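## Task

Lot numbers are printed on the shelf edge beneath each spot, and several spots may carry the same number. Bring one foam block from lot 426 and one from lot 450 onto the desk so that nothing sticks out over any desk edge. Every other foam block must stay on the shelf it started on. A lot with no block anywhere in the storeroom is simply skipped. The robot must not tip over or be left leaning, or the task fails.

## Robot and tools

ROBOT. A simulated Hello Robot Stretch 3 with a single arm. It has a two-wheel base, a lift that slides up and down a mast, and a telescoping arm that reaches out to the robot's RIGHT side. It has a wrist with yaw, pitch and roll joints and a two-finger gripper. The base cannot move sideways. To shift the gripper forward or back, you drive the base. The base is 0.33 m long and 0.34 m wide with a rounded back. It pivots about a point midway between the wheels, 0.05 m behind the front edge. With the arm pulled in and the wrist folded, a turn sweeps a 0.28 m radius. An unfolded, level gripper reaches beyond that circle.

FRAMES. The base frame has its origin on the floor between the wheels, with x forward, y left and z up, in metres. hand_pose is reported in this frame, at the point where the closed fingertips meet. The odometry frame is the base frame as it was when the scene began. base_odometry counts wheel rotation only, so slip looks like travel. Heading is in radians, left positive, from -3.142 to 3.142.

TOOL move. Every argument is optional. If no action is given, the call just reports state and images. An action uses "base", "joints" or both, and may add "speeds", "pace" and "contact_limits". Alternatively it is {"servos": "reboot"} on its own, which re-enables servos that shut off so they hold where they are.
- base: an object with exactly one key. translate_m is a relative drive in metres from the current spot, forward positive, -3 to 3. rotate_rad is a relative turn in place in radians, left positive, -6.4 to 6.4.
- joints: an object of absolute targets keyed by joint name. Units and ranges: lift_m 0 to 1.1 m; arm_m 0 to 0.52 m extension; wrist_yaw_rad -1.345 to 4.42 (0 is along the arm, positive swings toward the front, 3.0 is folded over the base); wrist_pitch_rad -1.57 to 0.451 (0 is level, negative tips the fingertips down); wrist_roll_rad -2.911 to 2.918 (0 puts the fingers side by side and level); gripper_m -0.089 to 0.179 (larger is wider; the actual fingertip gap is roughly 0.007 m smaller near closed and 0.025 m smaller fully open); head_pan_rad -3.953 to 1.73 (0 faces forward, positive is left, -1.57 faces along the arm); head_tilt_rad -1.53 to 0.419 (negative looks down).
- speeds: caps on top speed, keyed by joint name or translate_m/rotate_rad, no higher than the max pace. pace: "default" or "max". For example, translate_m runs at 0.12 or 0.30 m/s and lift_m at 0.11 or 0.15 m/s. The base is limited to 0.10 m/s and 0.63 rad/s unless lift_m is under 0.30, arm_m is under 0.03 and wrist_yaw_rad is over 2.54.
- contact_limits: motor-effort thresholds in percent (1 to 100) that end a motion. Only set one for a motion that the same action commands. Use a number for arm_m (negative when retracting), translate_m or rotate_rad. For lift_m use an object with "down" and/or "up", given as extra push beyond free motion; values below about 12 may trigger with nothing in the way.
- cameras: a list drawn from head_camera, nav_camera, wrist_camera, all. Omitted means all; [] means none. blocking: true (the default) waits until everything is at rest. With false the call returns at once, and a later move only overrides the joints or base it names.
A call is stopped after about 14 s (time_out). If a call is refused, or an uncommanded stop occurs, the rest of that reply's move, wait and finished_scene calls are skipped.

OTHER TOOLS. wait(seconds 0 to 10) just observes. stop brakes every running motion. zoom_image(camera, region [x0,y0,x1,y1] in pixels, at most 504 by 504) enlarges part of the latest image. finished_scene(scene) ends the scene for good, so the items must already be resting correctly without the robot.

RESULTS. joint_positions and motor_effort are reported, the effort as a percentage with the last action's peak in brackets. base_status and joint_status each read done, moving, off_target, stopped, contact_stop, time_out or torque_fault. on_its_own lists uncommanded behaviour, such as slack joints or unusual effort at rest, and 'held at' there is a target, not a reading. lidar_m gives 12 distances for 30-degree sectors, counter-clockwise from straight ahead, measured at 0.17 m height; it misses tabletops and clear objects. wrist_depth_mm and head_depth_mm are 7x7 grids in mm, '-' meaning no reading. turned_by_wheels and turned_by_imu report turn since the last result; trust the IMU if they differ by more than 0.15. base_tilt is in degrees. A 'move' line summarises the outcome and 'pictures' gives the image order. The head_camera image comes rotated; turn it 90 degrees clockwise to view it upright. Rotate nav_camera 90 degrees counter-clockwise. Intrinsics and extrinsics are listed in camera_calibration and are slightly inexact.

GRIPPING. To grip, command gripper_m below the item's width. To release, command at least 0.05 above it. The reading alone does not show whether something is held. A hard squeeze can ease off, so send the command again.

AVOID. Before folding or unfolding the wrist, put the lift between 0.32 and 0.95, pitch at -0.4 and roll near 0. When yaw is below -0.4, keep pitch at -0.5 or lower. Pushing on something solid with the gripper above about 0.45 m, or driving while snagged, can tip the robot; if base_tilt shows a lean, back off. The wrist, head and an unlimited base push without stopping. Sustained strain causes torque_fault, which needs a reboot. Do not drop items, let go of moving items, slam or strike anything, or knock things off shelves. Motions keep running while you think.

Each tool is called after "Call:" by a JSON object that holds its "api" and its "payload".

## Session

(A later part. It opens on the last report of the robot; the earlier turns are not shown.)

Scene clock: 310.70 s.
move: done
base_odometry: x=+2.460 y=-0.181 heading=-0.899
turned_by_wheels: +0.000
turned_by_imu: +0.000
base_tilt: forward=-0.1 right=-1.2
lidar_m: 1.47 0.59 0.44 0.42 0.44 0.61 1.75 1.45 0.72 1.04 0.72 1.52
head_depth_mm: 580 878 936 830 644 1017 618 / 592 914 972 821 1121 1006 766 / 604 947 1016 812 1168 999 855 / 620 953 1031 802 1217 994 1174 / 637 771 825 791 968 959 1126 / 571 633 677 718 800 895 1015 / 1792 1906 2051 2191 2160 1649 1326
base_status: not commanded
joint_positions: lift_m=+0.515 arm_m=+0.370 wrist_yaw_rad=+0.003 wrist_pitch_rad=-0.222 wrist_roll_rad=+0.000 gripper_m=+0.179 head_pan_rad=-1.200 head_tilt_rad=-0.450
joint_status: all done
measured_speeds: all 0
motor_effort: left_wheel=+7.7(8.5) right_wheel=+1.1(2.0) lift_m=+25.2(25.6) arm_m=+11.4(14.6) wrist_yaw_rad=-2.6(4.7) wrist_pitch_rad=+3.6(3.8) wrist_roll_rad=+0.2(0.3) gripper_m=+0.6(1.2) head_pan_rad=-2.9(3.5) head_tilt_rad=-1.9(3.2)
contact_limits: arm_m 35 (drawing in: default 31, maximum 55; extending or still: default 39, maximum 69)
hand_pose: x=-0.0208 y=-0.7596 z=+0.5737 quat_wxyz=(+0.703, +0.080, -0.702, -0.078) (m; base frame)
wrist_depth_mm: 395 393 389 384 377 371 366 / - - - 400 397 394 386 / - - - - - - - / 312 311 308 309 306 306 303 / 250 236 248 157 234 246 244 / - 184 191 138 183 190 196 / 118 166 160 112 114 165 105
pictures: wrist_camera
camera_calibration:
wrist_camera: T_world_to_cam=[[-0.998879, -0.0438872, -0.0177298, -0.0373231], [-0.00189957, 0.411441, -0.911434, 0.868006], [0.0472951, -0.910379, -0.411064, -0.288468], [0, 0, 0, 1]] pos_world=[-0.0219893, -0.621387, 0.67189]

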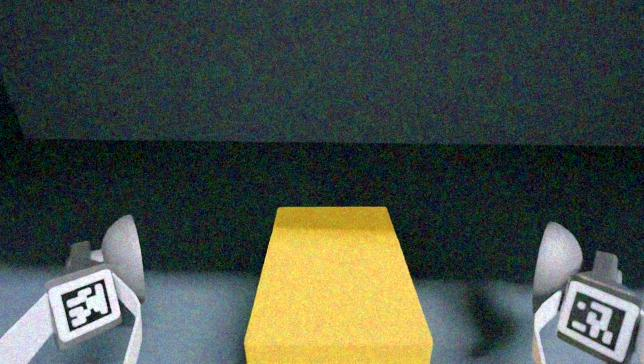

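Call:
{"api": "move", "payload": {"joints": {"gripper_m":0.03}, "cameras": []}}

Call:
{"api": "move", "payload": {"joints": {"lift_m":0.58}, "cameras": ["wrist_camera"]}}

Call:
{"api": "move", "payload": {"joints": {"arm_m":0.0}, "speeds": {"arm_m":0.2}, "cameras": []}}

Call:
{"api": "move", "payload": {"joints": {"wrist_yaw_rad":1.57,"lift_m":0.6}, "cameras": ["wrist_camera"]}}

Scene clock: 318.27 s.
move: done
base_odometry: x=+2.460 y=-0.181 heading=-0.899
turned_by_wheels: +0.000
turned_by_imu: +0.000
base_tilt: forward=-0.2 right=-1.1
lidar_m: 1.46 0.59 0.44 0.42 0.44 0.61 1.75 1.45 0.72 1.03 0.71 1.51
head_depth_mm: 578 874 939 833 644 1016 618 / 590 913 971 821 1123 1010 776 / 604 947 1018 813 1170 996 852 / 618 951 1031 803 1206 996 1178 / 636 769 825 790 965 958 1124 / 570 634 675 717 801 891 1013 / 1801 1902 2042 2196 2165 1651 1332
base_status: not commanded
joint_positions: lift_m=+0.515 arm_m=+0.370 wrist_yaw_rad=+0.002 wrist_pitch_rad=-0.214 wrist_roll_rad=+0.000 gripper_m=+0.031 head_pan_rad=-1.200 head_tilt_rad=-0.450
joint_status: all done
measured_speeds: all 0
motor_effort: left_wheel=+7.8(8.2) right_wheel=+1.4(1.7) lift_m=+27.2(27.7) arm_m=-2.3(3.8) wrist_yaw_rad=-2.2(4.2) wrist_pitch_rad=+2.2(3.8) wrist_roll_rad=-0.1(0.3) gripper_m=-11.1(83.5) head_pan_rad=-2.7(3.2) head_tilt_rad=-1.9(2.8)
contact_limits: arm_m 35 (drawing in: default 31, maximum 55; extending or still: default 39, maximum 69)
hand_pose: x=-0.0210 y=-0.7602 z=+0.5756 quat_wxyz=(+0.703, +0.077, -0.703, -0.075) (m; base frame)
wrist_depth_mm: 398 394 388 384 377 370 366 / - - - 397 392 391 387 / - - - - - - - / 321 319 318 314 312 312 313 / 255 254 159 161 159 251 249 / 203 211 128 141 126 200 200 / 175 163 158 112 117 157 167
pictures: none
No camera images: "cameras" was empty.

Scene clock: 319.70 s.
move: done
base_odometry: x=+2.460 y=-0.181 heading=-0.899
turned_by_wheels: +0.000
turned_by_imu: +0.000
base_tilt: forward=-0.4 right=-1.1
lidar_m: 1.46 0.59 0.44 0.42 0.44 0.61 1.75 1.45 0.72 1.04 0.71 1.51
head_depth_mm: 579 877 938 833 646 1016 571 / 591 909 975 823 1129 1006 777 / 606 948 1014 812 1168 1001 852 / 618 953 1025 804 1206 998 1170 / 635 769 828 791 965 959 1123 / 571 634 675 719 800 891 1011 / 1796 1917 2043 2204 2152 1653 1331
base_status: not commanded
joint_positions: lift_m=+0.580 arm_m=+0.370 wrist_yaw_rad=+0.002 wrist_pitch_rad=-0.216 wrist_roll_rad=+0.000 gripper_m=+0.031 head_pan_rad=-1.200 head_tilt_rad=-0.450
joint_status: all done
measured_speeds: all 0
motor_effort: left_wheel=+8.0(8.3) right_wheel=+1.6(2.0) lift_m=+29.7(32.2) arm_m=-6.4(6.4) wrist_yaw_rad=-2.4(3.8) wrist_pitch_rad=+2.5(2.6) wrist_roll_rad=-0.1(0.3) gripper_m=-11.0(11.3) head_pan_rad=-2.5(3.2) head_tilt_rad=-1.0(2.1)
contact_limits: arm_m 35 (drawing in: default 31, maximum 55; extending or still: default 39, maximum 69)
hand_pose: x=-0.0210 y=-0.7601 z=+0.6403 quat_wxyz=(+0.703, +0.077, -0.703, -0.076) (m; base frame)
wrist_depth_mm: 397 390 391 384 378 373 365 / - - - 399 397 392 387 / - - - - - - - / - - - - - - - / - - 153 160 153 - - / 298 298 128 141 127 292 293 / 247 233 125 112 118 237 245
pictures: wrist_camera
camera_calibration:
wrist_camera: T_world_to_cam=[[-0.998908, -0.0433678, -0.0174012, -0.036175], [-0.00169466, 0.405764, -0.913976, 0.926098], [0.0466979, -0.912948, -0.405394, -0.267194], [0, 0, 0, 1]] pos_world=[-0.0220886, -0.62128, 0.737483]

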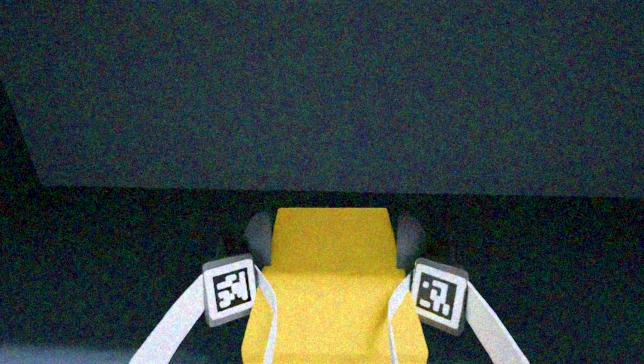

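Scene clock: 323.27 s.
move: done
base_odometry: x=+2.460 y=-0.181 heading=-0.899
turned_by_wheels: +0.000
turned_by_imu: +0.000
base_tilt: forward=-0.4 right=-1.2
lidar_m: 1.47 0.59 0.44 0.42 0.44 0.61 1.75 1.45 0.72 1.04 0.72 1.51
head_depth_mm: 578 878 935 834 645 1016 813 / 588 911 975 823 1122 1011 811 / 602 946 1016 810 1168 1004 853 / 619 955 1031 803 1208 994 1173 / 634 769 830 793 970 960 1124 / 571 632 676 720 802 891 1012 / 1812 1916 2060 2206 2170 1651 1335
base_status: not commanded
joint_positions: lift_m=+0.580 arm_m=+0.001 wrist_yaw_rad=+0.002 wrist_pitch_rad=-0.216 wrist_roll_rad=+0.000 gripper_m=+0.031 head_pan_rad=-1.200 head_tilt_rad=-0.450
joint_status: all done
measured_speeds: all 0
motor_effort: left_wheel=+7.5(8.4) right_wheel=+0.8(2.0) lift_m=+25.4(30.5) arm_m=-12.3(13.9) wrist_yaw_rad=-1.1(3.7) wrist_pitch_rad=+2.5(2.6) wrist_roll_rad=-0.1(0.3) gripper_m=-11.2(11.5) head_pan_rad=-2.7(3.2) head_tilt_rad=-1.1(2.0)
hand_pose: x=-0.0210 y=-0.3907 z=+0.6402 quat_wxyz=(+0.703, +0.077, -0.702, -0.076) (m; base frame)
wrist_depth_mm: - - - - - - - / - - - - - 705 - / - - - - - - - / - - - - - - - / - - 153 160 153 - - / - - 128 141 127 852 - / - - 116 112 115 122 -
pictures: none
No camera images: "cameras" was empty.

Scene clock: 325.07 s.
move: done
base_odometry: x=+2.460 y=-0.181 heading=-0.899
turned_by_wheels: +0.000
turned_by_imu: +0.000
base_tilt: forward=-0.3 right=-1.1
lidar_m: 1.47 0.59 0.44 0.42 0.44 0.61 1.76 1.46 0.72 1.04 0.72 1.52
head_depth_mm: 579 877 935 833 645 1019 815 / 590 911 972 825 1125 1009 813 / 604 946 1015 812 1169 1001 852 / 617 953 1034 803 1205 992 1172 / 635 768 827 793 968 961 1124 / 569 635 677 719 803 886 1014 / 1808 1925 2043 2201 2164 1641 1334
base_status: not commanded
joint_positions: lift_m=+0.600 arm_m=+0.001 wrist_yaw_rad=+1.567 wrist_pitch_rad=-0.216 wrist_roll_rad=+0.000 gripper_m=+0.031 head_pan_rad=-1.200 head_tilt_rad=-0.450
joint_status: all done
measured_speeds: all 0
motor_effort: left_wheel=+7.8(8.3) right_wheel=+0.9(1.9) lift_m=+23.9(31.8) arm_m=-10.8(13.3) wrist_yaw_rad=+2.0(4.1) wrist_pitch_rad=+2.6(2.6) wrist_roll_rad=-0.1(0.3) gripper_m=-10.9(11.6) head_pan_rad=-2.5(3.1) head_tilt_rad=-0.8(1.9)
hand_pose: x=+0.2237 y=-0.1466 z=+0.6602 quat_wxyz=(+0.552, +0.550, -0.444, +0.442) (m; base frame)
wrist_depth_mm: - - - - - - - / - - - - - - - / - - - - - - - / - - - - - - - / - - 159 160 159 - - / - - 128 142 126 - - / - 98 119 112 118 872 913
pictures: wrist_camera
camera_calibration:
wrist_camera: T_world_to_cam=[[0.0375415, -0.999142, -0.0175155, -0.136579], [-0.406284, 0.000752876, -0.913746, 0.726786], [0.912975, 0.0414197, -0.405907, 0.23596], [0, 0, 0, 1]] pos_world=[0.0849834, -0.146783, 0.757484]

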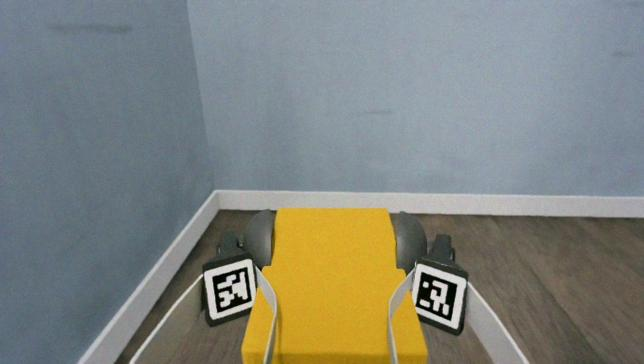

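Call:
{"api": "move", "payload": {"base": {"translate_m":1.0}, "cameras": []}}

Call:
{"api": "move", "payload": {"base": {"rotate_rad":-1.571}, "joints": {"head_pan_rad":0}, "cameras": ["nav_camera"]}}

Call:
{"api": "move", "payload": {"base": {"translate_m":0.8}, "cameras": []}}

Call:
{"api": "move", "payload": {"base": {"translate_m":0.75}, "cameras": ["nav_camera","wrist_camera"]}}

Scene clock: 372.10 s.
move: done
base_odometry: x=+3.082 y=-0.964 heading=-0.899
turned_by_wheels: +0.000
turned_by_imu: +0.000
base_tilt: forward=-0.4 right=-1.3
lidar_m: 0.47 0.50 0.42 0.41 0.42 0.59 1.69 1.47 0.81 1.75 0.66 0.49
head_depth_mm: 2727 2870 3017 3172 2270 1716 1370 / 2065 2472 3051 3153 2244 1700 1368 / 1390 1563 1786 2082 2153 1689 1353 / 1050 1141 1252 1392 1559 1613 1355 / 839 896 967 1045 1145 1257 1278 / 700 742 787 842 895 968 1050 / 600 630 661 700 740 788 844
base_status: done
joint_positions: lift_m=+0.600 arm_m=+0.001 wrist_yaw_rad=+1.567 wrist_pitch_rad=-0.216 wrist_roll_rad=+0.000 gripper_m=+0.031 head_pan_rad=-1.200 head_tilt_rad=-0.450
joint_status: not commanded
measured_speeds: all 0
motor_effort: left_wheel=+7.9(13.2) right_wheel=+1.6(10.5) lift_m=+28.4(30.5) arm_m=+2.0(8.2) wrist_yaw_rad=+1.9(4.0) wrist_pitch_rad=+2.5(2.7) wrist_roll_rad=-0.1(0.3) gripper_m=-11.0(11.5) head_pan_rad=-2.2(3.0) head_tilt_rad=+0.1(1.5)
hand_pose: x=+0.2237 y=-0.1465 z=+0.6602 quat_wxyz=(+0.552, +0.550, -0.444, +0.442) (m; base frame)
wrist_depth_mm: - - - - - - - / - - - - - - - / - - - - - - - / - - - - - - - / - - 153 160 153 - - / - - 128 141 127 - - / - - 116 112 115 - -
pictures: none
No camera images: "cameras" was empty.

Scene clock: 375.70 s.
move: done
base_odometry: x=+3.082 y=-0.964 heading=-2.470
turned_by_wheels: -1.571
turned_by_imu: -1.545
base_tilt: forward=-0.3 right=-1.2
lidar_m: 1.66 0.66 0.49 0.47 0.50 0.42 0.41 0.43 0.60 1.79 0.82 0.81
head_depth_mm: 2765 2953 3147 3191 2264 1711 1328 / 2750 2982 3212 3360 2258 1687 1365 / 2789 2959 3186 3334 2263 1689 1356 / 2784 2992 3226 3254 2247 1680 1348 / 2796 2948 3133 3054 2181 1670 1344 / 1796 1871 1929 2002 2014 1675 1345 / 1259 1278 1318 1343 1385 1417 1301
base_status: done
joint_positions: lift_m=+0.600 arm_m=+0.001 wrist_yaw_rad=+1.567 wrist_pitch_rad=-0.216 wrist_roll_rad=+0.000 gripper_m=+0.031 head_pan_rad=+0.001 head_tilt_rad=-0.450
joint_status: all done
measured_speeds: all 0
motor_effort: left_wheel=+8.3(12.1) right_wheel=-10.2(13.1) lift_m=+28.6(30.1) arm_m=-3.2(3.2) wrist_yaw_rad=+1.8(3.1) wrist_pitch_rad=+2.6(2.7) wrist_roll_rad=+0.1(0.3) gripper_m=-10.6(11.4) head_pan_rad=-3.3(5.4) head_tilt_rad=+0.9(1.7)
hand_pose: x=+0.2237 y=-0.1465 z=+0.6602 quat_wxyz=(+0.552, +0.550, -0.444, +0.442) (m; base frame)
wrist_depth_mm: - - - - - - - / - - - - - - - / - - - - - - - / - - - - - - - / - - 159 160 160 - - / - - 128 141 127 122 - / - 98 119 112 118 851 -
pictures: nav_camera (sideways)
camera_calibration:
nav_camera: T_world_to_cam=[[0.411129, 0.0173402, 0.911412, -1.14552], [0.0169721, -0.999791, 0.0113657, 0.035317], [0.911419, 0.0107958, -0.411338, 0.483003], [0, 0, 0, 1]] pos_world=[0.03014, 0.0499588, 1.24232]

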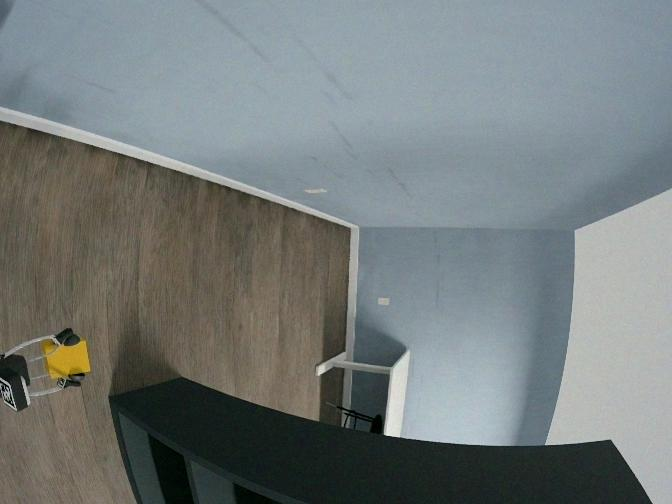

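Scene clock: 384.83 s.
move: done
base_odometry: x=+2.456 y=-1.462 heading=-2.470
turned_by_wheels: +0.000
turned_by_imu: +0.000
base_tilt: forward=-0.2 right=-1.2
lidar_m: 1.58 0.62 0.47 0.45 0.47 0.66 1.20 1.26 0.58 0.57 0.59 2.28
head_depth_mm: 2107 2268 2414 2645 2257 1720 1375 / 2108 2274 2436 2656 2233 1696 1367 / 2135 2258 2447 2665 2251 1672 1352 / 2130 2293 2439 2661 2198 1679 1346 / 2133 2274 2465 2677 2205 1675 1341 / 1735 1782 1853 1908 1944 1651 1342 / 1199 1230 1258 1284 1321 1363 1273
base_status: done
joint_positions: lift_m=+0.600 arm_m=+0.001 wrist_yaw_rad=+1.567 wrist_pitch_rad=-0.216 wrist_roll_rad=+0.000 gripper_m=+0.031 head_pan_rad=+0.000 head_tilt_rad=-0.450
joint_status: not commanded
measured_speeds: all 0
motor_effort: left_wheel=+6.2(12.0) right_wheel=+3.4(10.7) lift_m=+27.4(29.3) arm_m=-10.0(12.9) wrist_yaw_rad=+1.8(3.4) wrist_pitch_rad=+2.5(2.7) wrist_roll_rad=+0.0(0.4) gripper_m=-10.8(11.5) head_pan_rad=-2.9(3.9) head_tilt_rad=+1.8(2.6)
hand_pose: x=+0.2237 y=-0.1465 z=+0.6602 quat_wxyz=(+0.552, +0.550, -0.444, +0.442) (m; base frame)
wrist_depth_mm: - - - - - - - / - - - - - - - / - - - - - - - / - - - - - - - / - - 159 160 160 - - / - - 128 141 126 - - / - 98 119 112 118 883 908
pictures: none
No camera images: "cameras" was empty.

Scene clock: 393.47 s.
move: done
base_odometry: x=+1.869 y=-1.929 heading=-2.470
turned_by_wheels: +0.000
turned_by_imu: +0.000
base_tilt: forward=-0.3 right=-1.2
lidar_m: 1.50 0.59 0.44 0.43 0.45 0.63 1.90 0.81 0.76 2.12 2.01 1.65
head_depth_mm: 1485 1598 1728 1872 1999 1716 1364 / 1496 1614 1733 1875 2021 1702 1373 / 1505 1623 1722 1885 2036 1665 1358 / 1491 1604 1745 1896 2029 1672 1351 / 1500 1613 1722 1879 2009 1675 1343 / 1491 1577 1703 1816 1874 1616 1340 / 1141 1165 1193 1219 1251 1289 1266
base_status: done
joint_positions: lift_m=+0.600 arm_m=+0.001 wrist_yaw_rad=+1.567 wrist_pitch_rad=-0.216 wrist_roll_rad=+0.000 gripper_m=+0.031 head_pan_rad=+0.000 head_tilt_rad=-0.450
joint_status: not commanded
measured_speeds: all 0
motor_effort: left_wheel=+4.6(10.6) right_wheel=+6.4(10.5) lift_m=+27.1(28.2) arm_m=-7.2(10.9) wrist_yaw_rad=+2.1(3.9) wrist_pitch_rad=+2.6(2.7) wrist_roll_rad=+0.1(0.3) gripper_m=-11.2(11.6) head_pan_rad=-3.5(3.8) head_tilt_rad=+3.0(3.8)
hand_pose: x=+0.2237 y=-0.1465 z=+0.6602 quat_wxyz=(+0.552, +0.550, -0.444, +0.442) (m; base frame)
wrist_depth_mm: - - - - - - - / - - - - - - - / - - - - - - - / - - - - - - - / - - 159 160 160 - - / - - 128 141 127 - - / - 98 119 112 118 876 900
pictures: nav_camera (sideways), wrist_camera
camera_calibration:
nav_camera: T_world_to_cam=[[0.411142, 0.017052, 0.911412, -1.1455], [0.0162173, -0.999804, 0.0113901, 0.035206], [0.911427, 0.0100976, -0.411337, 0.48304], [0, 0, 0, 1]] pos_world=[0.0301383, 0.0498547, 1.24232]
wrist_camera: T_world_to_cam=[[0.0377644, -0.999133, -0.0175035, -0.136607], [-0.406281, 0.000651384, -0.913748, 0.726772], [0.912968, 0.0416185, -0.405904, 0.235988], [0, 0, 0, 1]] pos_world=[0.0849833, -0.146783, 0.757484]

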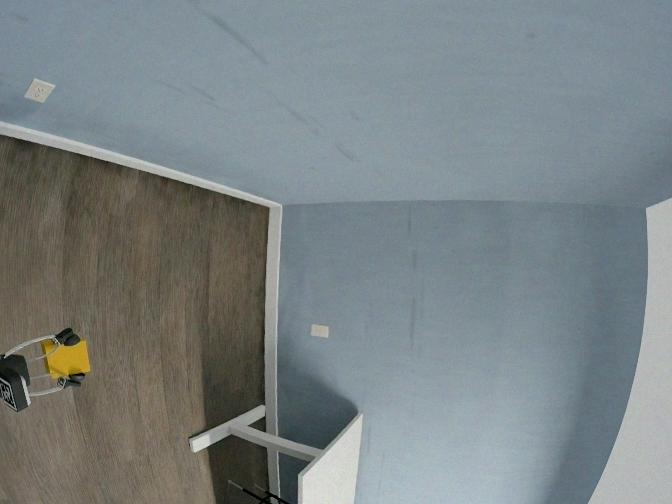

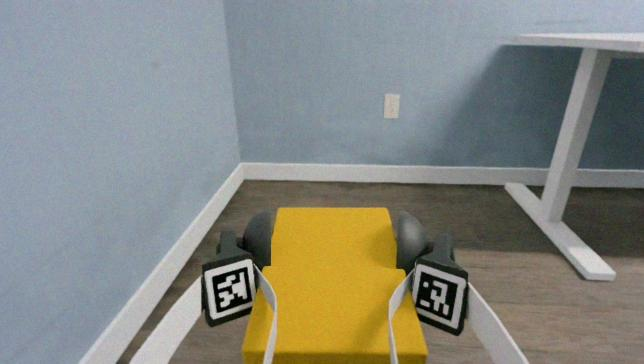

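Call:
{"api": "move", "payload": {"base": {"rotate_rad":1.852}, "cameras": []}}

Call:
{"api": "move", "payload": {"base": {"translate_m":-0.8}, "cameras": []}}

Call:
{"api": "move", "payload": {"base": {"translate_m":-0.79}, "joints": {"lift_m":0.85}, "cameras": []}}

Call:
{"api": "move", "payload": {"base": {"rotate_rad":-0.31}, "joints": {"head_pan_rad":-1.57,"head_tilt_rad":-0.5}, "cameras": ["head_camera"]}}

Scene clock: 405.37 s.
move: done
base_odometry: x=+1.869 y=-1.929 heading=-0.618
turned_by_wheels: +1.852
turned_by_imu: +1.822
base_tilt: forward=-0.3 right=-1.2
lidar_m: 0.43 0.51 0.91 1.94 0.81 1.02 2.55 1.65 1.81 0.82 0.49 0.43
head_depth_mm: 315 335 359 386 416 453 496 / 323 345 370 398 432 471 520 / 332 356 381 412 448 492 543 / 342 366 395 428 466 514 570 / 352 378 408 444 486 536 598 / 362 391 423 462 506 563 630 / 374 404 438 479 529 589 666
base_status: done
joint_positions: lift_m=+0.600 arm_m=+0.001 wrist_yaw_rad=+1.567 wrist_pitch_rad=-0.216 wrist_roll_rad=+0.000 gripper_m=+0.031 head_pan_rad=+0.000 head_tilt_rad=-0.450
joint_status: not commanded
measured_speeds: all 0
motor_effort: left_wheel=-8.7(12.4) right_wheel=+9.7(12.7) lift_m=+26.5(27.4) arm_m=-12.7(13.1) wrist_yaw_rad=+2.9(4.2) wrist_pitch_rad=+2.6(2.7) wrist_roll_rad=-0.1(0.3) gripper_m=-11.0(11.5) head_pan_rad=-2.7(3.7) head_tilt_rad=+3.0(3.9)
hand_pose: x=+0.2237 y=-0.1465 z=+0.6602 quat_wxyz=(+0.552, +0.550, -0.444, +0.442) (m; base frame)
wrist_depth_mm: - - - - 272 255 236 / - - - - 279 266 248 / - - - - - 276 258 / - - - - - - 271 / - - 153 160 153 - 279 / - - 128 141 127 - - / - - 116 112 118 - -
pictures: none
No camera images: "cameras" was empty.

Scene clock: 414.50 s.
move: done
base_odometry: x=+1.217 y=-1.465 heading=-0.618
turned_by_wheels: +0.000
turned_by_imu: +0.000
base_tilt: forward=-0.3 right=-1.1
lidar_m: 1.19 1.40 0.71 0.71 0.84 1.52 2.97 1.28 1.14 1.57 1.35 1.19
head_depth_mm: 941 1001 1069 1155 1243 1360 1374 / 964 1027 1104 1184 1291 1401 1364 / 993 1056 1141 1234 1337 1465 1361 / 1021 1086 1175 1278 1386 1521 1349 / 1049 1124 1216 1313 1448 1558 1336 / 1084 1166 1256 1371 1520 1598 1332 / 1119 1206 1311 1427 1586 1650 1333
base_status: done
joint_positions: lift_m=+0.600 arm_m=+0.001 wrist_yaw_rad=+1.567 wrist_pitch_rad=-0.216 wrist_roll_rad=+0.000 gripper_m=+0.031 head_pan_rad=+0.000 head_tilt_rad=-0.450
joint_status: not commanded
measured_speeds: all 0
motor_effort: left_wheel=-6.8(12.4) right_wheel=-4.8(11.4) lift_m=+25.1(26.6) arm_m=-9.7(13.1) wrist_yaw_rad=+3.3(3.7) wrist_pitch_rad=+2.6(2.8) wrist_roll_rad=-0.1(0.4) gripper_m=-11.0(11.6) head_pan_rad=-2.7(3.7) head_tilt_rad=+4.5(4.9)
hand_pose: x=+0.2237 y=-0.1465 z=+0.6602 quat_wxyz=(+0.552, +0.550, -0.444, +0.442) (m; base frame)
wrist_depth_mm: - - - - - - - / - - - - - - - / - - - - - - - / - - - - - - - / - - 159 160 159 - - / - - 128 141 127 - - / 929 884 119 112 118 889 921
pictures: none
No camera images: "cameras" was empty.

Scene clock: 423.53 s.
move: done
base_odometry: x=+0.573 y=-1.007 heading=-0.618
turned_by_wheels: +0.000
turned_by_imu: -0.001
base_tilt: forward=-0.2 right=-1.1
lidar_m: 1.94 1.07 0.94 0.94 1.11 2.01 2.51 1.09 0.70 0.87 1.05 1.94
head_depth_mm: 1549 1634 1767 1893 2034 1706 1368 / 1606 1701 1828 1964 2093 1694 1362 / 1641 1742 1885 2017 2124 1689 1356 / 1680 1801 1956 2101 2197 1687 1356 / 1742 1855 2006 2175 2216 1665 1345 / 1795 1925 2062 2275 2182 1673 1346 / 1843 1992 2151 2326 2191 1651 1333
base_status: done
joint_positions: lift_m=+0.850 arm_m=+0.001 wrist_yaw_rad=+1.567 wrist_pitch_rad=-0.217 wrist_roll_rad=+0.000 gripper_m=+0.031 head_pan_rad=+0.000 head_tilt_rad=-0.450
joint_status: all done
measured_speeds: all 0
motor_effort: left_wheel=-3.8(11.1) right_wheel=-8.4(11.5) lift_m=+24.0(33.7) arm_m=-6.9(10.3) wrist_yaw_rad=+2.1(3.4) wrist_pitch_rad=+2.6(2.7) wrist_roll_rad=-0.3(0.3) gripper_m=-11.0(11.7) head_pan_rad=-2.7(3.6) head_tilt_rad=+3.3(5.2)
hand_pose: x=+0.2237 y=-0.1465 z=+0.9101 quat_wxyz=(+0.552, +0.550, -0.444, +0.442) (m; base frame)
wrist_depth_mm: - - - - - - - / - - - - - - - / - - - - - - - / - - - - - - - / - - 157 160 159 - - / - - 128 141 127 - - / - - 119 112 118 - -
pictures: none
No camera images: "cameras" was empty.

Scene clock: 425.77 s.
move: done
base_odometry: x=+0.573 y=-1.007 heading=-0.928
turned_by_wheels: -0.310
turned_by_imu: -0.305
base_tilt: forward=-0.2 right=-1.3
lidar_m: 1.93 2.01 0.98 0.94 0.97 1.31 2.34 1.91 0.98 0.70 1.03 1.88
head_depth_mm: 1122 1216 1321 1380 954 759 1323 / 1119 1210 1313 1365 946 752 1314 / 1120 1202 1316 1355 941 772 1283 / 1114 1198 1306 1330 936 770 1298 / 1110 1199 1309 1316 926 767 1269 / 1102 1193 1302 1304 917 759 1288 / 1101 1193 1295 1287 910 757 1283
base_status: done
joint_positions: lift_m=+0.850 arm_m=+0.001 wrist_yaw_rad=+1.567 wrist_pitch_rad=-0.217 wrist_roll_rad=+0.000 gripper_m=+0.031 head_pan_rad=-1.578 head_tilt_rad=-0.500
joint_status: all done
measured_speeds: translate_m=+0.000 rotate_rad=+0.000 lift_m=+0.000 arm_m=+0.000 wrist_yaw_rad=+0.000 wrist_pitch_rad=+0.000 wrist_roll_rad=+0.000 head_pan_rad=+0.024 head_tilt_rad=+0.000
motor_effort: left_wheel=+8.1(11.3) right_wheel=-8.8(13.1) lift_m=+26.5(26.9) arm_m=-7.2(8.1) wrist_yaw_rad=+1.3(2.9) wrist_pitch_rad=+2.7(2.7) wrist_roll_rad=+0.0(0.3) gripper_m=-11.1(11.4) head_pan_rad=+3.4(5.3) head_tilt_rad=-4.5(7.5)
hand_pose: x=+0.2237 y=-0.1465 z=+0.9101 quat_wxyz=(+0.552, +0.550, -0.444, +0.442) (m; base frame)
wrist_depth_mm: - - - - - - - / - - - - - - - / - - - - - - - / - - - - - - - / - - 157 160 160 - - / - - 128 141 127 - - / - - 119 112 118 - -
pictures: head_camera (sideways)
camera_calibration:
head_camera: T_world_to_cam=[[-0.0429947, 0.432385, -0.900663, 1.18773], [0.997237, -0.036089, -0.0649302, 0.0780551], [-0.0605789, -0.900966, -0.429639, 0.515093], [0, 0, 0, 1]] pos_world=[0.00443035, -0.0466576, 1.29612]

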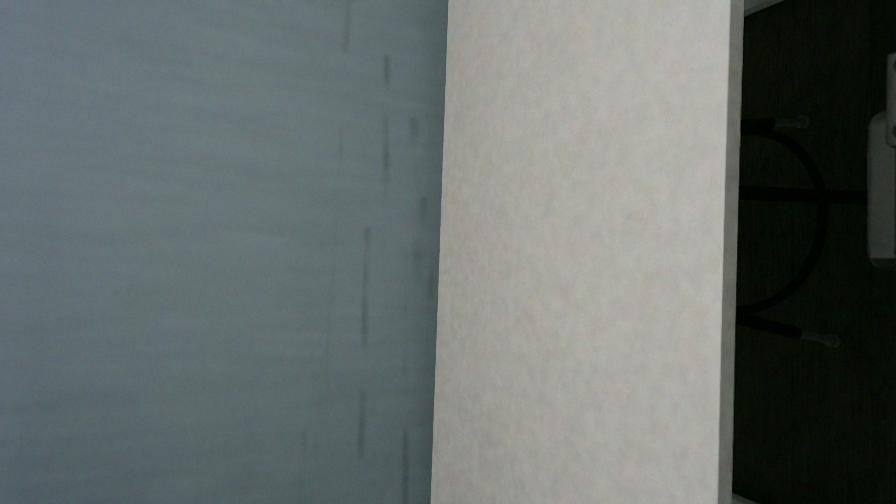

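Call:
{"api": "move", "payload": {"joints": {"wrist_yaw_rad":0}, "cameras": []}}

Call:
{"api": "move", "payload": {"joints": {"arm_m":0.4,"lift_m":0.74}, "cameras": []}}

Call:
{"api": "move", "payload": {"joints": {"lift_m":0.688}, "speeds": {"lift_m":0.04}, "cameras": ["wrist_camera"]}}

Scene clock: 440.47 s.
move: done
base_odometry: x=+0.573 y=-1.007 heading=-0.928
turned_by_wheels: +0.000
turned_by_imu: +0.000
base_tilt: forward=-0.4 right=-1.2
lidar_m: 1.93 2.00 0.98 0.94 0.97 1.31 2.34 1.91 0.98 0.70 1.03 1.88
head_depth_mm: 1124 1207 1323 1375 959 755 1330 / 1118 1209 1326 1367 950 752 1319 / 1110 1204 1309 1352 939 725 285 / 1110 1205 1311 1338 930 478 282 / 1110 1196 1306 1313 926 739 1263 / 1111 1192 1299 1301 916 759 1294 / 1102 1194 1303 1286 911 755 1278
base_status: not commanded
joint_positions: lift_m=+0.850 arm_m=+0.001 wrist_yaw_rad=+0.003 wrist_pitch_rad=-0.217 wrist_roll_rad=+0.000 gripper_m=+0.031 head_pan_rad=-1.570 head_tilt_rad=-0.500
joint_status: all done
measured_speeds: all 0
motor_effort: left_wheel=+8.0(8.5) right_wheel=-9.4(10.1) lift_m=+29.0(30.3) arm_m=-8.4(9.1) wrist_yaw_rad=-3.5(6.4) wrist_pitch_rad=+2.5(2.7) wrist_roll_rad=+0.0(0.3) gripper_m=-10.5(11.5) head_pan_rad=+3.5(3.8) head_tilt_rad=-4.4(5.3)
hand_pose: x=-0.0207 y=-0.3906 z=+0.9101 quat_wxyz=(+0.703, +0.078, -0.702, -0.076) (m; base frame)
wrist_depth_mm: - - - - - - - / - - - - - - - / - - - - - - - / - - - - - - - / - - 153 160 153 - - / - - 129 141 127 - - / - 98 116 112 118 - -
pictures: none
No camera images: "cameras" was empty.

Scene clock: 444.60 s.
move: done
base_odometry: x=+0.573 y=-1.007 heading=-0.928
turned_by_wheels: +0.000
turned_by_imu: +0.000
base_tilt: forward=-0.3 right=-1.3
lidar_m: 1.93 2.00 0.98 0.94 0.97 1.31 2.34 1.91 0.98 0.70 1.04 1.89
head_depth_mm: 1117 1213 1319 1374 954 754 1298 / 1114 1213 1319 1355 948 444 357 / 1114 1207 1311 1346 586 723 1247 / 1116 1200 1304 1331 611 744 1276 / 1112 1205 1309 1313 927 764 1261 / 1108 1194 1293 1296 915 760 1292 / 1110 1196 1300 1287 909 756 1287
base_status: not commanded
joint_positions: lift_m=+0.740 arm_m=+0.400 wrist_yaw_rad=+0.003 wrist_pitch_rad=-0.217 wrist_roll_rad=+0.000 gripper_m=+0.031 head_pan_rad=-1.570 head_tilt_rad=-0.500
joint_status: all done
measured_speeds: all 0
motor_effort: left_wheel=+7.9(8.4) right_wheel=-9.1(10.4) lift_m=+24.0(30.6) arm_m=+13.0(15.4) wrist_yaw_rad=-3.1(4.6) wrist_pitch_rad=+2.6(2.8) wrist_roll_rad=+0.1(0.3) gripper_m=-11.1(11.4) head_pan_rad=+3.2(4.0) head_tilt_rad=-3.9(5.5)
hand_pose: x=-0.0208 y=-0.7900 z=+0.8000 quat_wxyz=(+0.703, +0.078, -0.702, -0.076) (m; base frame)
wrist_depth_mm: - - - - - - - / - - - - - - - / - - - - - - - / - - - - - - - / - - 153 160 153 - - / - - 128 141 127 - - / - - 116 112 115 - -
pictures: none
No camera images: "cameras" was empty.

Scene clock: 446.40 s.
move: done
base_odometry: x=+0.573 y=-1.007 heading=-0.928
turned_by_wheels: +0.000
turned_by_imu: +0.000
base_tilt: forward=-0.4 right=-1.3
lidar_m: 1.93 2.00 0.98 0.94 0.97 1.31 2.34 1.92 0.98 0.70 1.03 1.88
head_depth_mm: 1120 1203 1316 1385 957 758 1327 / 1123 1211 1309 1370 949 706 400 / 1115 1205 1311 1351 640 606 1241 / 1111 1205 1309 1336 713 716 1277 / 1108 1202 1310 1318 926 764 1275 / 1109 1196 1304 1307 921 759 1299 / 1101 1192 1296 1288 914 753 1297
base_status: not commanded
joint_positions: lift_m=+0.688 arm_m=+0.400 wrist_yaw_rad=+0.002 wrist_pitch_rad=-0.165 wrist_roll_rad=+0.000 gripper_m=+0.031 head_pan_rad=-1.570 head_tilt_rad=-0.500
joint_status: all done
measured_speeds: all 0
motor_effort: left_wheel=+7.1(8.2) right_wheel=-8.0(10.0) lift_m=+18.3(26.6) arm_m=+11.2(13.0) wrist_yaw_rad=-2.7(4.1) wrist_pitch_rad=-6.9(7.4) wrist_roll_rad=+0.2(0.3) gripper_m=-10.9(11.2) head_pan_rad=+3.3(3.8) head_tilt_rad=-3.2(4.5)
hand_pose: x=-0.0209 y=-0.7938 z=+0.7609 quat_wxyz=(+0.705, +0.059, -0.704, -0.058) (m; base frame)
wrist_depth_mm: - - - - - - - / - - - - - - - / - - - - - - - / - - - - - - - / - - 153 163 149 - - / - - 128 140 126 - - / - - 111 110 110 - -
pictures: wrist_camera
camera_calibration:
wrist_camera: T_world_to_cam=[[-0.998884, -0.0446671, -0.0153484, -0.0379481], [-0.00169671, 0.358695, -0.933453, 1.0275], [0.0472, -0.932386, -0.35837, -0.300276], [0, 0, 0, 1]] pos_world=[-0.0219893, -0.650226, 0.85093]

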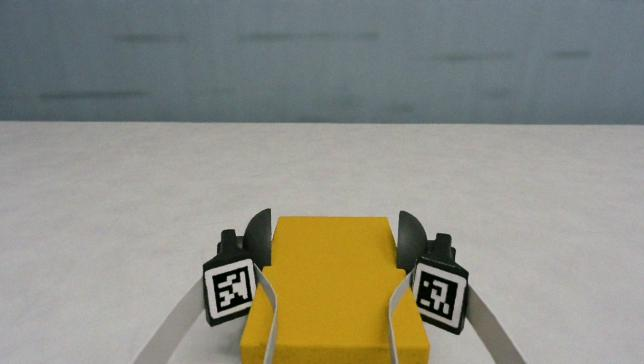

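Call:
{"api": "move", "payload": {"joints": {"gripper_m":0.179}, "cameras": []}}

Call:
{"api": "move", "payload": {"joints": {"lift_m":0.82}, "cameras": ["head_camera"]}}

Call:
{"api": "finished_scene", "payload": {"scene": 3}}

Scene clock: 452.53 s.
move: done
base_odometry: x=+0.573 y=-1.007 heading=-0.928
turned_by_wheels: +0.000
turned_by_imu: +0.000
base_tilt: forward=-0.3 right=-1.2
lidar_m: 1.94 2.00 0.98 0.94 0.97 1.31 2.34 1.91 0.98 0.70 1.04 1.88
head_depth_mm: 1118 1214 1313 1377 956 758 1323 / 1118 1210 1309 1359 949 708 401 / 1116 1203 1311 1354 640 608 1240 / 1118 1207 1317 1332 730 697 1277 / 1110 1191 1306 1324 923 766 1263 / 1109 1196 1307 1299 919 760 1293 / 1107 1195 1301 1288 913 756 1282
base_status: not commanded
joint_positions: lift_m=+0.688 arm_m=+0.400 wrist_yaw_rad=-0.002 wrist_pitch_rad=-0.213 wrist_roll_rad=-0.004 gripper_m=+0.179 head_pan_rad=-1.570 head_tilt_rad=-0.500
joint_status: all done
measured_speeds: all 0
motor_effort: left_wheel=+4.8(7.5) right_wheel=-6.6(8.8) lift_m=+28.2(28.2) arm_m=+7.1(9.6) wrist_yaw_rad=+1.5(3.8) wrist_pitch_rad=+2.0(7.3) wrist_roll_rad=+1.0(1.4) gripper_m=+0.8(83.2) head_pan_rad=+3.0(3.6) head_tilt_rad=-3.0(3.6)
hand_pose: x=-0.0220 y=-0.7903 z=+0.7490 quat_wxyz=(+0.705, +0.075, -0.702, -0.076) (m; base frame)
wrist_depth_mm: - - - - - - - / - - - - - - - / - - - - - - - / - - - - - - - / - 142 - 145 144 - - / - 126 - 119 115 - - / - - - 123 114 - 105
pictures: none
No camera images: "cameras" was empty.

Scene clock: 454.57 s.
move: done
base_odometry: x=+0.573 y=-1.007 heading=-0.928
turned_by_wheels: +0.000
turned_by_imu: +0.000
base_tilt: forward=-0.3 right=-1.1
lidar_m: 1.93 2.00 0.98 0.94 0.97 1.32 2.34 1.91 0.98 0.70 1.03 1.88
head_depth_mm: 1115 1214 1315 1381 955 706 290 / 1120 1203 1316 1361 432 352 1283 / 1115 1194 1311 1345 575 772 1279 / 1113 1199 1300 1333 682 765 1272 / 1108 1204 1305 1315 923 763 1269 / 1108 1194 1303 1293 917 759 1285 / 1106 1197 1298 1286 912 752 1286
base_status: not commanded
joint_positions: lift_m=+0.820 arm_m=+0.400 wrist_yaw_rad=-0.002 wrist_pitch_rad=-0.214 wrist_roll_rad=-0.004 gripper_m=+0.179 head_pan_rad=-1.570 head_tilt_rad=-0.500
joint_status: all done
measured_speeds: all 0
motor_effort: left_wheel=+5.0(5.7) right_wheel=-5.5(6.3) lift_m=+29.2(32.2) arm_m=+5.6(7.7) wrist_yaw_rad=+1.2(2.7) wrist_pitch_rad=+2.1(2.2) wrist_roll_rad=+1.3(1.4) gripper_m=+0.5(1.2) head_pan_rad=+2.5(3.3) head_tilt_rad=-2.0(3.6)
hand_pose: x=-0.0220 y=-0.7902 z=+0.8808 quat_wxyz=(+0.705, +0.075, -0.702, -0.076) (m; base frame)
wrist_depth_mm: - - - - - - - / - - - - - - - / - - - - - - - / - - - - - - - / - 142 - - - - - / - 126 - - - - - / - - - - - - 105
pictures: head_camera (sideways)
camera_calibration:
head_camera: T_world_to_cam=[[-0.0466511, 0.432519, -0.900417, 1.18745], [0.997509, -0.0275795, -0.0649295, 0.0780404], [-0.0529163, -0.901203, -0.430155, 0.515744], [0, 0, 0, 1]] pos_world=[0.00484108, -0.0466517, 1.29611]

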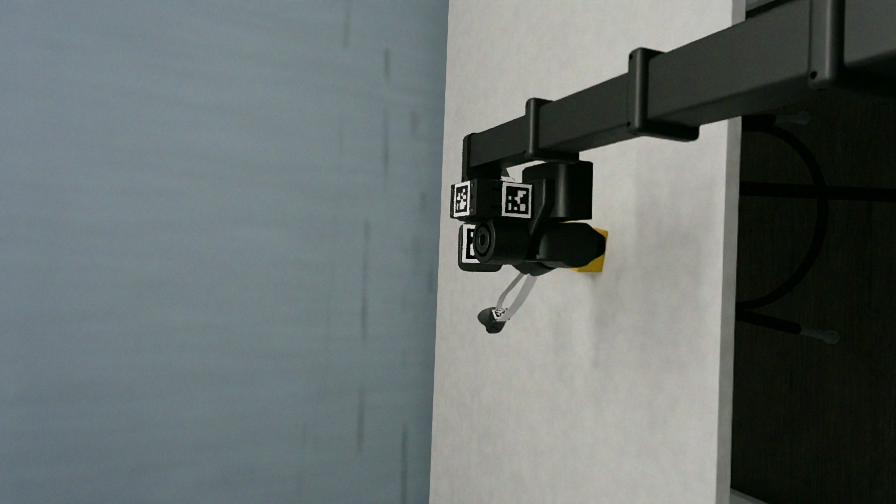

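The scene is finished: the task was done.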